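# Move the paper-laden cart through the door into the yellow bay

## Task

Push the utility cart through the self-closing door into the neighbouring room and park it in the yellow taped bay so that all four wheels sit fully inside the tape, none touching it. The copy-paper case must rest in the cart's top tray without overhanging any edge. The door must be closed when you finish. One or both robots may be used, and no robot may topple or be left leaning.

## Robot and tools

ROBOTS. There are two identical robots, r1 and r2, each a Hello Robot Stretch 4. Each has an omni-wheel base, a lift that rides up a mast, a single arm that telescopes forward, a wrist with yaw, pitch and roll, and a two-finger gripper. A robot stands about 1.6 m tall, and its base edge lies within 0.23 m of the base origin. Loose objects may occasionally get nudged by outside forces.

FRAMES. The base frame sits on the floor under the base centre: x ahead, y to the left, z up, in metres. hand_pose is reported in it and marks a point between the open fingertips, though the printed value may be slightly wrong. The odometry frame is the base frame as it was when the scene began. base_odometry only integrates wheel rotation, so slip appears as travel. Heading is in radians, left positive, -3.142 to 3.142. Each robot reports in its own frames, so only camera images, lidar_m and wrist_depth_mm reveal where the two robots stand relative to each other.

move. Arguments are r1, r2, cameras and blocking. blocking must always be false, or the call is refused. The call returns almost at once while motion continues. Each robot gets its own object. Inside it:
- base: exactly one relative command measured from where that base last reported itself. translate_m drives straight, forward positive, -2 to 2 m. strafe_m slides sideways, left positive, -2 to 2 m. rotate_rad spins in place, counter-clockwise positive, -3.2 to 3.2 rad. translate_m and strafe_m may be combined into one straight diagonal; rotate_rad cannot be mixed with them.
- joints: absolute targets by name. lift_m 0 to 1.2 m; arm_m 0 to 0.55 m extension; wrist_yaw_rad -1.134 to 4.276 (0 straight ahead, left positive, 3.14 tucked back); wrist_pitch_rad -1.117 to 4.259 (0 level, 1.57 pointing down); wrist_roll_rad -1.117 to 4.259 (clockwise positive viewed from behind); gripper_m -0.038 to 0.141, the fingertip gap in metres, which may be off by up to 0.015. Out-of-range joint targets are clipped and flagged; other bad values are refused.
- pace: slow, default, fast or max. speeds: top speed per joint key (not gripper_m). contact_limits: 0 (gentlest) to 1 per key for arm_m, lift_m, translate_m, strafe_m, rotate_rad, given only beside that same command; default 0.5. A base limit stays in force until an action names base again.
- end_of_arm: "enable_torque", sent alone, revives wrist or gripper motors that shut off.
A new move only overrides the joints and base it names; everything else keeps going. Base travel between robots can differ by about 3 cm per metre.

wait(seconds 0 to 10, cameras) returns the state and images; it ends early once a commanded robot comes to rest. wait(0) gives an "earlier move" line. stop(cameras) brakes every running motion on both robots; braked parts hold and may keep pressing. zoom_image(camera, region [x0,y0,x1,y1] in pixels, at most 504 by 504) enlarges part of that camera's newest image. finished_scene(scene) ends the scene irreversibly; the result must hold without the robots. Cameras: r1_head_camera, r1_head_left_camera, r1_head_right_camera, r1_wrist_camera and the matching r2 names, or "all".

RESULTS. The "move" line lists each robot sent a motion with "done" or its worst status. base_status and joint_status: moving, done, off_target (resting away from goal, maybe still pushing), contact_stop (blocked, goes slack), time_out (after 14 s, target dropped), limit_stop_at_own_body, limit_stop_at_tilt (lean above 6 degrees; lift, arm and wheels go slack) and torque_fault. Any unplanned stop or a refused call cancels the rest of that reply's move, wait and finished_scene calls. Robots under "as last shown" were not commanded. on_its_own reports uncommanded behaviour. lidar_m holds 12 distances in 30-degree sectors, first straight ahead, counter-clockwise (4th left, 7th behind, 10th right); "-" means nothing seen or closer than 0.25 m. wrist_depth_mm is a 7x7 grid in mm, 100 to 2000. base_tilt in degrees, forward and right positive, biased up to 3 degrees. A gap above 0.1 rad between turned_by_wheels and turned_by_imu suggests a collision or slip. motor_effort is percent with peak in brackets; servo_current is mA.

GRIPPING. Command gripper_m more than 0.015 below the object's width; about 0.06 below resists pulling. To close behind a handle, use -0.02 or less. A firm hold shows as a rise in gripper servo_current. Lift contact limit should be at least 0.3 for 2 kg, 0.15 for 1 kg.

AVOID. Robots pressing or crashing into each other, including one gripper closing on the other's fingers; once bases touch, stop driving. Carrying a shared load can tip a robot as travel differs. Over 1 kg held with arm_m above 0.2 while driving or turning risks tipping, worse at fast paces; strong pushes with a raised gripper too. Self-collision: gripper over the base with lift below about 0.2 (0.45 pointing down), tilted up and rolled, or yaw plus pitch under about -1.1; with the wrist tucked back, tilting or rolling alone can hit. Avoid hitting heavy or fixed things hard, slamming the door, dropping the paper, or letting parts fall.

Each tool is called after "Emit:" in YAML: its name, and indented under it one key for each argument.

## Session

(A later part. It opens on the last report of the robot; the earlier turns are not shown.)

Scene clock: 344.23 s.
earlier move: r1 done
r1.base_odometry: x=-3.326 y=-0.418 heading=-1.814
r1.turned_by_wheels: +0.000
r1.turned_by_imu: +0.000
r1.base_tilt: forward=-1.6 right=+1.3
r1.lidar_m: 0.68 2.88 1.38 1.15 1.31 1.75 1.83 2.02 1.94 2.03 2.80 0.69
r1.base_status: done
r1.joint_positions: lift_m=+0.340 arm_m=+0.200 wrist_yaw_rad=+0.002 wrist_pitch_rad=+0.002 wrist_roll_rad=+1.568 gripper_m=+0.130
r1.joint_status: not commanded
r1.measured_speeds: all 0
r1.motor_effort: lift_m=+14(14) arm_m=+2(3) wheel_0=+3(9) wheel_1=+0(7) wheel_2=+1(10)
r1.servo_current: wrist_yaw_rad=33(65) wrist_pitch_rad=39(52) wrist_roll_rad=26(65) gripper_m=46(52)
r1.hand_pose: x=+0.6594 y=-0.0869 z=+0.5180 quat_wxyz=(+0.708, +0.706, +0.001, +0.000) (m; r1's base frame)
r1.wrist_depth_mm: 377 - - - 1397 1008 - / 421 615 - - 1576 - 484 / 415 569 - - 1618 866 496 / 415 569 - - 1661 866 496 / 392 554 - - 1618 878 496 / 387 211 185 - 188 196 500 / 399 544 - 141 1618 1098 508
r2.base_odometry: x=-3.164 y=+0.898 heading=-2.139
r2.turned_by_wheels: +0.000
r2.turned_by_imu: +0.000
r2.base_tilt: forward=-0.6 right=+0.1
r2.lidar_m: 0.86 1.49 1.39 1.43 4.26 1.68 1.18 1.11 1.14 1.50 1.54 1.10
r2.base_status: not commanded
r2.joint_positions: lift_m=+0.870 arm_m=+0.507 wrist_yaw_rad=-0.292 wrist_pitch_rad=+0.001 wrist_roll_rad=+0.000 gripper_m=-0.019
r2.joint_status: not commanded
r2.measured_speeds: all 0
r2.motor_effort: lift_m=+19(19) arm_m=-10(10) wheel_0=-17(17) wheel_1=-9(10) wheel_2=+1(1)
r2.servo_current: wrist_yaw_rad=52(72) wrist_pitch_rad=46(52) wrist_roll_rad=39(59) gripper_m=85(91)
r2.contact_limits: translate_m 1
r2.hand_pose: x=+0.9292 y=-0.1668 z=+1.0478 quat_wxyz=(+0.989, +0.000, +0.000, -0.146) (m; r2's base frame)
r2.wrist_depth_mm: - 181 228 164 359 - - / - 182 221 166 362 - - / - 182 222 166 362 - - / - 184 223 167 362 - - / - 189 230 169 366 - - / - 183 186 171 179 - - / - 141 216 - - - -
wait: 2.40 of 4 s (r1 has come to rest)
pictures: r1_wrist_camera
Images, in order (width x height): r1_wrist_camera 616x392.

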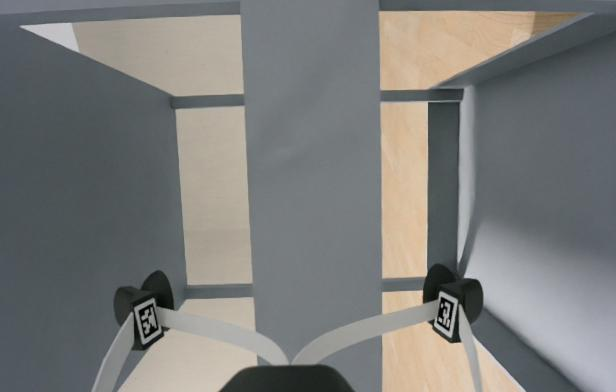

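Emit:
move:
  r1: {"base":{"translate_m":0.095},"pace":"slow"}
  blocking: false
  cameras: []

Emit:
wait:
  seconds: 2.5
  cameras: ["r1_wrist_camera"]

Emit:
move:
  r1: {"joints":{"gripper_m":0.0}}
  blocking: false
  cameras: []

Emit:
wait:
  seconds: 2
  cameras: ["r1_wrist_camera","r1_head_camera","r1_head_left_camera"]

Scene clock: 350.37 s.
move: r1 moving
r1.base_odometry: x=-3.329 y=-0.430 heading=-1.813
r1.turned_by_wheels: +0.000
r1.turned_by_imu: +0.000
r1.base_tilt: forward=-1.6 right=+1.3
r1.lidar_m: 0.67 2.86 1.41 1.16 1.30 1.74 1.84 2.01 1.95 2.05 2.82 0.69
r1.base_status: translate_m moving
r1.joint_positions: lift_m=+0.340 arm_m=+0.200 wrist_yaw_rad=+0.002 wrist_pitch_rad=+0.002 wrist_roll_rad=+1.568 gripper_m=+0.130
r1.joint_status: not commanded
r1.measured_speeds: translate_m=+0.049 strafe_m=+0.000 rotate_rad=+0.000 lift_m=+0.000 arm_m=+0.000 wrist_yaw_rad=+0.000 wrist_pitch_rad=+0.000 wrist_roll_rad=+0.000
r1.motor_effort: lift_m=+14(14) arm_m=+1(2) wheel_0=+6(6) wheel_1=+4(5) wheel_2=-6(6)
r1.servo_current: wrist_yaw_rad=33(65) wrist_pitch_rad=39(46) wrist_roll_rad=59(72) gripper_m=46(46)
r1.hand_pose: x=+0.6594 y=-0.0869 z=+0.5180 quat_wxyz=(+0.708, +0.706, +0.001, +0.000) (m; r1's base frame)
r1.wrist_depth_mm: 397 - - - 1537 1078 - / 418 615 - - - - 492 / 418 574 - - 1618 - 492 / 415 564 - - 1576 - 496 / 392 559 - - 1618 - 496 / 389 211 185 - 187 196 504 / 397 544 - 141 1499 1098 504
r2: as last shown
r2.turned_by_imu: +0.001
r2.lidar_m: 0.89 1.49 1.38 1.45 4.26 1.67 1.19 1.11 1.16 1.55 1.53 1.10
r2.motor_effort: lift_m=+19(19) arm_m=-9(10) wheel_0=-17(17) wheel_1=-9(9) wheel_2=+1(1)
r2.servo_current: wrist_yaw_rad=65(65) wrist_pitch_rad=46(46) wrist_roll_rad=46(52) gripper_m=78(85)
r2.contact_limits: translate_m 1
r2.wrist_depth_mm: - 181 225 164 357 - - / - 182 222 165 362 - - / - 183 222 167 362 - - / - 183 223 167 362 - - / - 188 230 169 364 - - / - 184 186 171 179 - - / - 141 216 - - - -
pictures: none
No camera images: "cameras" was empty.

Scene clock: 352.10 s.
earlier move: r1 done
r1.base_odometry: x=-3.349 y=-0.510 heading=-1.813
r1.turned_by_wheels: +0.000
r1.turned_by_imu: +0.000
r1.base_tilt: forward=-1.6 right=+1.3
r1.lidar_m: 0.59 2.85 1.44 1.18 1.25 1.81 1.91 2.08 1.98 2.09 2.90 0.61
r1.base_status: done
r1.joint_positions: lift_m=+0.340 arm_m=+0.200 wrist_yaw_rad=+0.002 wrist_pitch_rad=+0.002 wrist_roll_rad=+1.568 gripper_m=+0.130
r1.joint_status: not commanded
r1.measured_speeds: all 0
r1.motor_effort: lift_m=+14(14) arm_m=+1(2) wheel_0=+4(6) wheel_1=+4(6) wheel_2=-1(7)
r1.servo_current: wrist_yaw_rad=52(65) wrist_pitch_rad=39(52) wrist_roll_rad=33(78) gripper_m=46(46)
r1.hand_pose: x=+0.6594 y=-0.0869 z=+0.5180 quat_wxyz=(+0.708, +0.706, +0.001, +0.000) (m; r1's base frame)
r1.wrist_depth_mm: - - - - - 1008 750 / 399 - - - - - 484 / 402 580 - - - - 492 / 415 574 - - - - 492 / 394 564 - - - - 500 / 410 210 184 - 174 191 496 / 387 544 - 140 - 585 500
r2.base_odometry: x=-3.164 y=+0.898 heading=-2.139
r2.turned_by_wheels: +0.000
r2.turned_by_imu: +0.000
r2.base_tilt: forward=-0.6 right=+0.1
r2.lidar_m: 0.90 1.47 1.41 1.45 4.25 1.68 1.16 1.09 1.15 1.55 1.53 1.07
r2.base_status: not commanded
r2.joint_positions: lift_m=+0.870 arm_m=+0.507 wrist_yaw_rad=-0.292 wrist_pitch_rad=+0.001 wrist_roll_rad=+0.000 gripper_m=-0.019
r2.joint_status: not commanded
r2.measured_speeds: all 0
r2.motor_effort: lift_m=+19(19) arm_m=-9(10) wheel_0=-17(17) wheel_1=-9(9) wheel_2=+1(1)
r2.servo_current: wrist_yaw_rad=65(65) wrist_pitch_rad=46(46) wrist_roll_rad=52(59) gripper_m=85(91)
r2.contact_limits: translate_m 1
r2.hand_pose: x=+0.9292 y=-0.1668 z=+1.0478 quat_wxyz=(+0.989, +0.000, +0.000, -0.146) (m; r2's base frame)
r2.wrist_depth_mm: - 181 227 165 357 - - / - 182 223 166 362 - - / - 183 222 167 362 - - / - 183 222 167 364 - - / - 189 229 169 364 - - / - 183 186 171 179 - - / - 141 216 - - - -
wait: 1.73 of 2.5 s (r1 has come to rest)
pictures: r1_wrist_camera
Images, in order (width x height): r1_wrist_camera 616x392.

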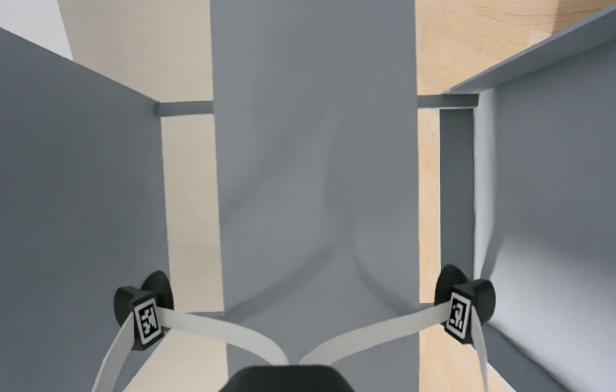

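Scene clock: 352.60 s.
move: r1 moving
r1.base_odometry: x=-3.349 y=-0.510 heading=-1.813
r1.turned_by_wheels: +0.000
r1.turned_by_imu: +0.000
r1.base_tilt: forward=-1.6 right=+1.3
r1.lidar_m: 0.58 2.84 1.44 1.17 1.24 1.82 1.91 2.06 2.00 2.11 2.90 0.60
r1.base_status: not commanded
r1.joint_positions: lift_m=+0.340 arm_m=+0.200 wrist_yaw_rad=+0.002 wrist_pitch_rad=+0.003 wrist_roll_rad=+1.568 gripper_m=+0.117
r1.joint_status: gripper_m moving
r1.measured_speeds: translate_m=+0.000 strafe_m=+0.000 rotate_rad=+0.000 lift_m=+0.000 arm_m=+0.000 wrist_yaw_rad=+0.000 wrist_pitch_rad=+0.005 wrist_roll_rad=+0.000
r1.motor_effort: lift_m=+14(14) arm_m=+1(1) wheel_0=+4(4) wheel_1=+4(4) wheel_2=-1(2)
r1.servo_current: wrist_yaw_rad=46(52) wrist_pitch_rad=46(46) wrist_roll_rad=52(52) gripper_m=91(91)
r1.hand_pose: x=+0.6594 y=-0.0869 z=+0.5177 quat_wxyz=(+0.708, +0.706, +0.002, -0.001) (m; r1's base frame)
r1.wrist_depth_mm: - - - - - 991 741 / 404 - - - - - 480 / 404 580 - - - - 488 / 421 580 - - - - 492 / 415 569 - - - - 492 / 410 492 187 - 179 191 496 / 387 488 - 135 - 627 496
r2: as last shown
r2.lidar_m: 0.86 1.45 1.41 1.47 4.26 1.68 1.18 1.11 1.15 1.53 1.50 1.09
r2.servo_current: wrist_yaw_rad=59(59) wrist_pitch_rad=46(46) wrist_roll_rad=52(59) gripper_m=78(91)
r2.contact_limits: translate_m 1
r2.wrist_depth_mm: - 181 226 164 359 - - / - 182 222 166 359 - - / - 183 223 167 362 - - / - 183 222 167 364 - - / - 189 229 169 364 - - / - 184 186 170 179 - - / - 141 216 - - - -
pictures: none
No camera images: "cameras" was empty.

Scene clock: 354.27 s.
earlier move: r1 done
r1.base_odometry: x=-3.349 y=-0.510 heading=-1.813
r1.turned_by_wheels: +0.000
r1.turned_by_imu: -0.001
r1.base_tilt: forward=-1.5 right=+1.3
r1.lidar_m: 0.58 2.82 1.44 1.17 1.23 1.81 1.93 2.08 2.00 2.10 2.90 0.61
r1.base_status: not commanded
r1.joint_positions: lift_m=+0.340 arm_m=+0.200 wrist_yaw_rad=+0.002 wrist_pitch_rad=+0.013 wrist_roll_rad=+1.568 gripper_m=+0.001
r1.joint_status: all done
r1.measured_speeds: all 0
r1.motor_effort: lift_m=+18(18) arm_m=-1(1) wheel_0=-1(4) wheel_1=+1(5) wheel_2=+1(2)
r1.servo_current: wrist_yaw_rad=33(85) wrist_pitch_rad=72(78) wrist_roll_rad=52(59) gripper_m=111(293)
r1.hand_pose: x=+0.6594 y=-0.0869 z=+0.5144 quat_wxyz=(+0.708, +0.706, +0.005, -0.004) (m; r1's base frame)
r1.wrist_depth_mm: - - - - - 960 - / 442 661 - - - - 484 / 445 676 - - - - 492 / 445 621 - - - - 492 / 445 615 - - - 809 492 / 442 564 182 - 178 167 488 / 413 158 - - - 544 -
r2.base_odometry: x=-3.164 y=+0.898 heading=-2.139
r2.turned_by_wheels: +0.000
r2.turned_by_imu: +0.000
r2.base_tilt: forward=-0.6 right=+0.1
r2.lidar_m: 0.90 1.44 1.40 1.46 4.28 1.68 1.20 1.10 1.14 1.53 1.54 1.09
r2.base_status: not commanded
r2.joint_positions: lift_m=+0.870 arm_m=+0.507 wrist_yaw_rad=-0.292 wrist_pitch_rad=+0.001 wrist_roll_rad=+0.000 gripper_m=-0.019
r2.joint_status: not commanded
r2.measured_speeds: all 0
r2.motor_effort: lift_m=+19(19) arm_m=-9(10) wheel_0=-17(17) wheel_1=-9(10) wheel_2=+1(1)
r2.servo_current: wrist_yaw_rad=59(72) wrist_pitch_rad=46(52) wrist_roll_rad=39(59) gripper_m=78(91)
r2.contact_limits: translate_m 1
r2.hand_pose: x=+0.9292 y=-0.1668 z=+1.0478 quat_wxyz=(+0.989, +0.000, +0.000, -0.146) (m; r2's base frame)
r2.wrist_depth_mm: - 181 227 164 359 - - / - 182 221 166 364 - - / - 183 222 167 364 - - / - 183 223 167 362 - - / - 189 230 169 366 - - / - 183 186 171 179 - - / - 141 217 - - - -
wait: 1.67 of 2 s (r1 has come to rest)
pictures: r1_head_camera, r1_head_left_camera, r1_wrist_camera
Images, in order (width x height): r1_head_camera 420x560, r1_head_left_camera 420x672, r1_wrist_camera 616x392.

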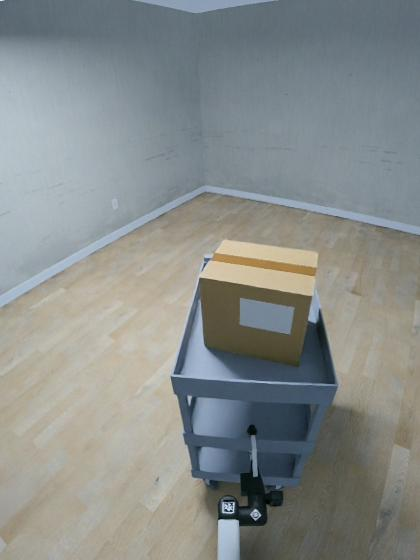

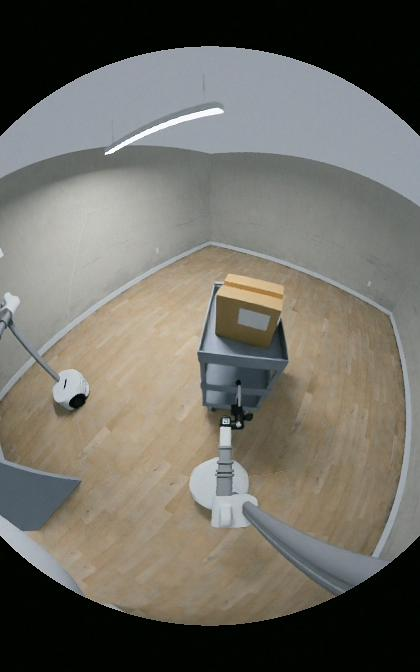

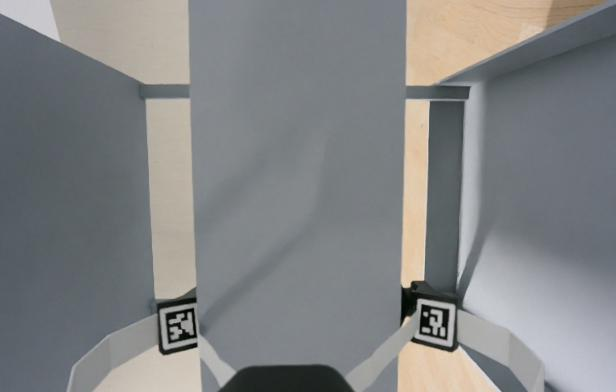

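Emit:
move:
  r1: {"base":{"translate_m":-0.2,"strafe_m":0.19},"pace":"slow"}
  blocking: false
  cameras: []

Emit:
wait:
  seconds: 5
  cameras: []

Emit:
move:
  r1: {"base":{"rotate_rad":-0.19},"pace":"slow"}
  blocking: false
  cameras: []

Emit:
wait:
  seconds: 2
  cameras: ["r1_wrist_camera","r1_head_camera","r1_head_left_camera"]

Scene clock: 376.43 s.
move: r1 moving
r1.base_odometry: x=-3.338 y=-0.503 heading=-1.814
r1.turned_by_wheels: +0.000
r1.turned_by_imu: -0.002
r1.base_tilt: forward=-1.5 right=+1.3
r1.lidar_m: 0.58 2.82 1.44 1.19 1.24 1.80 1.90 2.06 1.99 2.12 2.90 0.60
r1.base_status: translate_m moving; strafe_m moving
r1.joint_positions: lift_m=+0.340 arm_m=+0.200 wrist_yaw_rad=+0.002 wrist_pitch_rad=+0.014 wrist_roll_rad=+1.568 gripper_m=+0.001
r1.joint_status: not commanded
r1.measured_speeds: translate_m=-0.036 strafe_m=+0.035 rotate_rad=-0.001 lift_m=+0.000 arm_m=+0.000 wrist_yaw_rad=+0.000 wrist_pitch_rad=+0.002 wrist_roll_rad=+0.000
r1.motor_effort: lift_m=+19(19) arm_m=-3(4) wheel_0=-10(14) wheel_1=+3(3) wheel_2=+6(9)
r1.servo_current: wrist_yaw_rad=52(59) wrist_pitch_rad=78(78) wrist_roll_rad=46(59) gripper_m=117(117)
r1.hand_pose: x=+0.6594 y=-0.0869 z=+0.5142 quat_wxyz=(+0.708, +0.706, +0.005, -0.004) (m; r1's base frame)
r1.wrist_depth_mm: - - - - - 1025 - / 442 668 - - - - 480 / 449 668 - - - - 488 / 442 621 - - - - 488 / 445 615 - - - 798 492 / 439 569 182 - 177 167 488 / 418 158 - - 150 544 -
r2: as last shown
r2.turned_by_imu: +0.003
r2.lidar_m: 0.87 1.44 1.39 1.44 4.25 1.67 1.17 1.09 1.16 1.55 1.54 1.10
r2.motor_effort: lift_m=+19(19) arm_m=-9(10) wheel_0=-17(17) wheel_1=-9(9) wheel_2=+1(1)
r2.servo_current: wrist_yaw_rad=59(65) wrist_pitch_rad=46(46) wrist_roll_rad=39(59) gripper_m=85(85)
r2.contact_limits: translate_m 1
r2.wrist_depth_mm: - 181 227 164 362 - - / - 182 221 165 362 - - / - 183 222 167 362 - - / - 183 223 167 362 - - / - 189 229 169 364 - - / - 183 186 170 179 - - / - 141 216 - - - -
pictures: none
No camera images: "cameras" was empty.

Scene clock: 379.93 s.
earlier move: r1 done
r1.base_odometry: x=-3.117 y=-0.362 heading=-1.814
r1.turned_by_wheels: +0.000
r1.turned_by_imu: -0.001
r1.base_tilt: forward=-1.6 right=+1.2
r1.lidar_m: 0.58 2.78 1.10 0.96 1.18 1.57 1.63 2.12 2.05 2.16 3.00 0.53
r1.base_status: done
r1.joint_positions: lift_m=+0.340 arm_m=+0.200 wrist_yaw_rad=-0.002 wrist_pitch_rad=+0.014 wrist_roll_rad=+1.568 gripper_m=+0.001
r1.joint_status: not commanded
r1.measured_speeds: all 0
r1.motor_effort: lift_m=+19(19) arm_m=+3(4) wheel_0=-8(16) wheel_1=+2(4) wheel_2=+1(9)
r1.servo_current: wrist_yaw_rad=46(72) wrist_pitch_rad=78(85) wrist_roll_rad=59(72) gripper_m=98(117)
r1.hand_pose: x=+0.6591 y=-0.0880 z=+0.5142 quat_wxyz=(+0.708, +0.706, +0.004, -0.006) (m; r1's base frame)
r1.wrist_depth_mm: 413 564 111 113 112 - 484 / 442 615 116 118 - - 492 / 442 615 - - - - 473 / 439 609 - - - - 496 / 439 - - - - 597 500 / 413 - 181 - 175 170 492 / 410 163 - - 144 946 -
r2.base_odometry: x=-3.164 y=+0.898 heading=-2.139
r2.turned_by_wheels: +0.000
r2.turned_by_imu: +0.000
r2.base_tilt: forward=-0.6 right=+0.1
r2.lidar_m: 0.90 1.36 1.26 1.55 4.28 1.68 1.18 1.09 1.16 1.56 1.54 1.09
r2.base_status: not commanded
r2.joint_positions: lift_m=+0.870 arm_m=+0.507 wrist_yaw_rad=-0.292 wrist_pitch_rad=+0.001 wrist_roll_rad=+0.000 gripper_m=-0.019
r2.joint_status: not commanded
r2.measured_speeds: all 0
r2.motor_effort: lift_m=+19(19) arm_m=-9(10) wheel_0=-17(17) wheel_1=-9(10) wheel_2=+1(1)
r2.servo_current: wrist_yaw_rad=65(65) wrist_pitch_rad=39(46) wrist_roll_rad=39(65) gripper_m=91(91)
r2.contact_limits: translate_m 1
r2.hand_pose: x=+0.9292 y=-0.1668 z=+1.0478 quat_wxyz=(+0.989, +0.000, +0.000, -0.146) (m; r2's base frame)
r2.wrist_depth_mm: - 181 227 165 359 - - / - 182 221 166 359 - - / - 183 222 166 362 - - / - 183 223 167 364 - - / - 189 230 169 366 - - / - 184 186 171 180 - - / - 141 216 - - - -
wait: 3.50 of 5 s (r1 has come to rest)
pictures: none
No camera images: "cameras" was empty.

Scene clock: 380.43 s.
move: r1 moving
r1.base_odometry: x=-3.117 y=-0.362 heading=-1.933
r1.turned_by_wheels: -0.119
r1.turned_by_imu: -0.118
r1.base_tilt: forward=-1.6 right=+1.3
r1.lidar_m: 0.58 2.85 1.26 0.97 1.04 1.58 1.59 2.09 2.04 2.10 2.69 0.56
r1.base_status: rotate_rad moving
r1.joint_positions: lift_m=+0.340 arm_m=+0.200 wrist_yaw_rad=+0.012 wrist_pitch_rad=+0.014 wrist_roll_rad=+1.568 gripper_m=+0.001
r1.joint_status: not commanded
r1.measured_speeds: translate_m=-0.001 strafe_m=+0.000 rotate_rad=-0.401 lift_m=+0.000 arm_m=+0.000 wrist_yaw_rad=+0.002 wrist_pitch_rad=+0.000 wrist_roll_rad=+0.000
r1.motor_effort: lift_m=+19(19) arm_m=+4(4) wheel_0=+21(21) wheel_1=+9(10) wheel_2=+13(13)
r1.servo_current: wrist_yaw_rad=59(72) wrist_pitch_rad=78(85) wrist_roll_rad=33(59) gripper_m=91(104)
r1.hand_pose: x=+0.6602 y=-0.0838 z=+0.5142 quat_wxyz=(+0.708, +0.706, +0.009, +0.000) (m; r1's base frame)
r1.wrist_depth_mm: 449 585 111 113 112 - 477 / 449 591 116 117 - - 480 / 445 621 - - - - 488 / 439 621 - - - - 492 / 436 654 - - - 647 473 / 430 - 180 - 175 525 488 / 404 157 181 - 156 169 -
r2: as last shown
r2.lidar_m: 0.90 1.37 1.29 1.53 4.27 1.69 1.16 1.10 1.14 1.53 1.54 1.09
r2.motor_effort: lift_m=+19(19) arm_m=-9(9) wheel_0=-17(17) wheel_1=-9(9) wheel_2=+1(1)
r2.servo_current: wrist_yaw_rad=39(65) wrist_pitch_rad=33(46) wrist_roll_rad=52(59) gripper_m=78(91)
r2.contact_limits: translate_m 1
r2.wrist_depth_mm: - 181 227 165 359 - - / - 182 222 166 362 - - / - 183 223 166 362 - - / - 183 223 167 364 - - / - 189 229 169 364 - - / - 185 186 170 179 - - / - 141 216 - - - -
pictures: none
No camera images: "cameras" was empty.

Scene clock: 381.20 s.
earlier move: r1 done
r1.base_odometry: x=-3.117 y=-0.361 heading=-2.003
r1.turned_by_wheels: -0.071
r1.turned_by_imu: -0.071
r1.base_tilt: forward=-1.5 right=+1.3
r1.lidar_m: 0.58 2.94 1.37 0.97 0.99 4.50 1.56 1.96 2.06 2.07 2.56 0.59
r1.base_status: done
r1.joint_positions: lift_m=+0.340 arm_m=+0.200 wrist_yaw_rad=-0.001 wrist_pitch_rad=+0.014 wrist_roll_rad=+1.569 gripper_m=+0.001
r1.joint_status: not commanded
r1.measured_speeds: all 0
r1.motor_effort: lift_m=+19(19) arm_m=+4(4) wheel_0=+6(22) wheel_1=+3(10) wheel_2=-2(13)
r1.servo_current: wrist_yaw_rad=46(78) wrist_pitch_rad=72(85) wrist_roll_rad=46(72) gripper_m=98(104)
r1.hand_pose: x=+0.6592 y=-0.0877 z=+0.5142 quat_wxyz=(+0.708, +0.707, +0.005, -0.005) (m; r1's base frame)
r1.wrist_depth_mm: 477 - - - - 1008 462 / 449 627 - - - - 484 / 445 668 - - - 759 492 / 442 615 - - - - 484 / 436 603 - - - 809 473 / 413 559 180 - 175 167 477 / 404 163 - - 143 535 -
r2.base_odometry: x=-3.164 y=+0.898 heading=-2.139
r2.turned_by_wheels: +0.000
r2.turned_by_imu: +0.000
r2.base_tilt: forward=-0.6 right=+0.1
r2.lidar_m: 0.88 1.38 1.35 1.57 4.27 1.69 1.18 1.11 1.14 1.54 1.54 1.08
r2.base_status: not commanded
r2.joint_positions: lift_m=+0.870 arm_m=+0.507 wrist_yaw_rad=-0.292 wrist_pitch_rad=+0.001 wrist_roll_rad=+0.000 gripper_m=-0.019
r2.joint_status: not commanded
r2.measured_speeds: all 0
r2.motor_effort: lift_m=+19(19) arm_m=-9(9) wheel_0=-17(17) wheel_1=-9(9) wheel_2=+1(1)
r2.servo_current: wrist_yaw_rad=59(65) wrist_pitch_rad=46(46) wrist_roll_rad=46(59) gripper_m=85(91)
r2.contact_limits: translate_m 1
r2.hand_pose: x=+0.9292 y=-0.1668 z=+1.0478 quat_wxyz=(+0.989, +0.000, +0.000, -0.146) (m; r2's base frame)
r2.wrist_depth_mm: - 181 227 164 362 - - / - 182 222 165 362 - - / - 183 222 167 362 - - / - 183 223 167 364 - - / - 189 229 168 364 - - / - 184 186 170 179 - - / - 141 218 - - - -
wait: 0.77 of 2 s (r1 has come to rest)
pictures: r1_head_camera, r1_head_left_camera, r1_wrist_camera
Images, in order (width x height): r1_head_camera 420x560, r1_head_left_camera 420x672, r1_wrist_camera 616x392.

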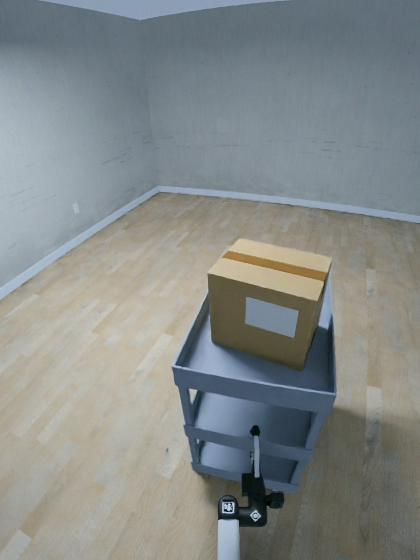

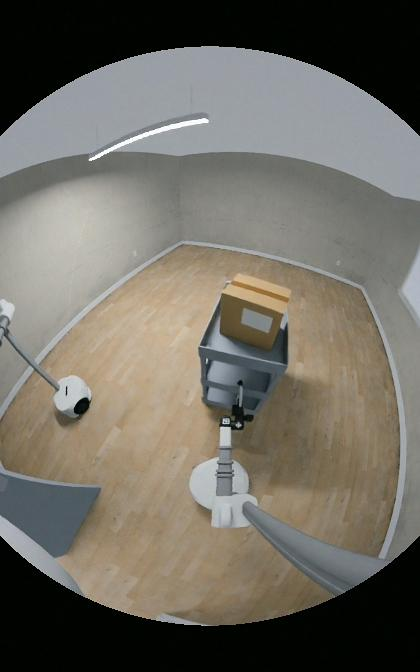

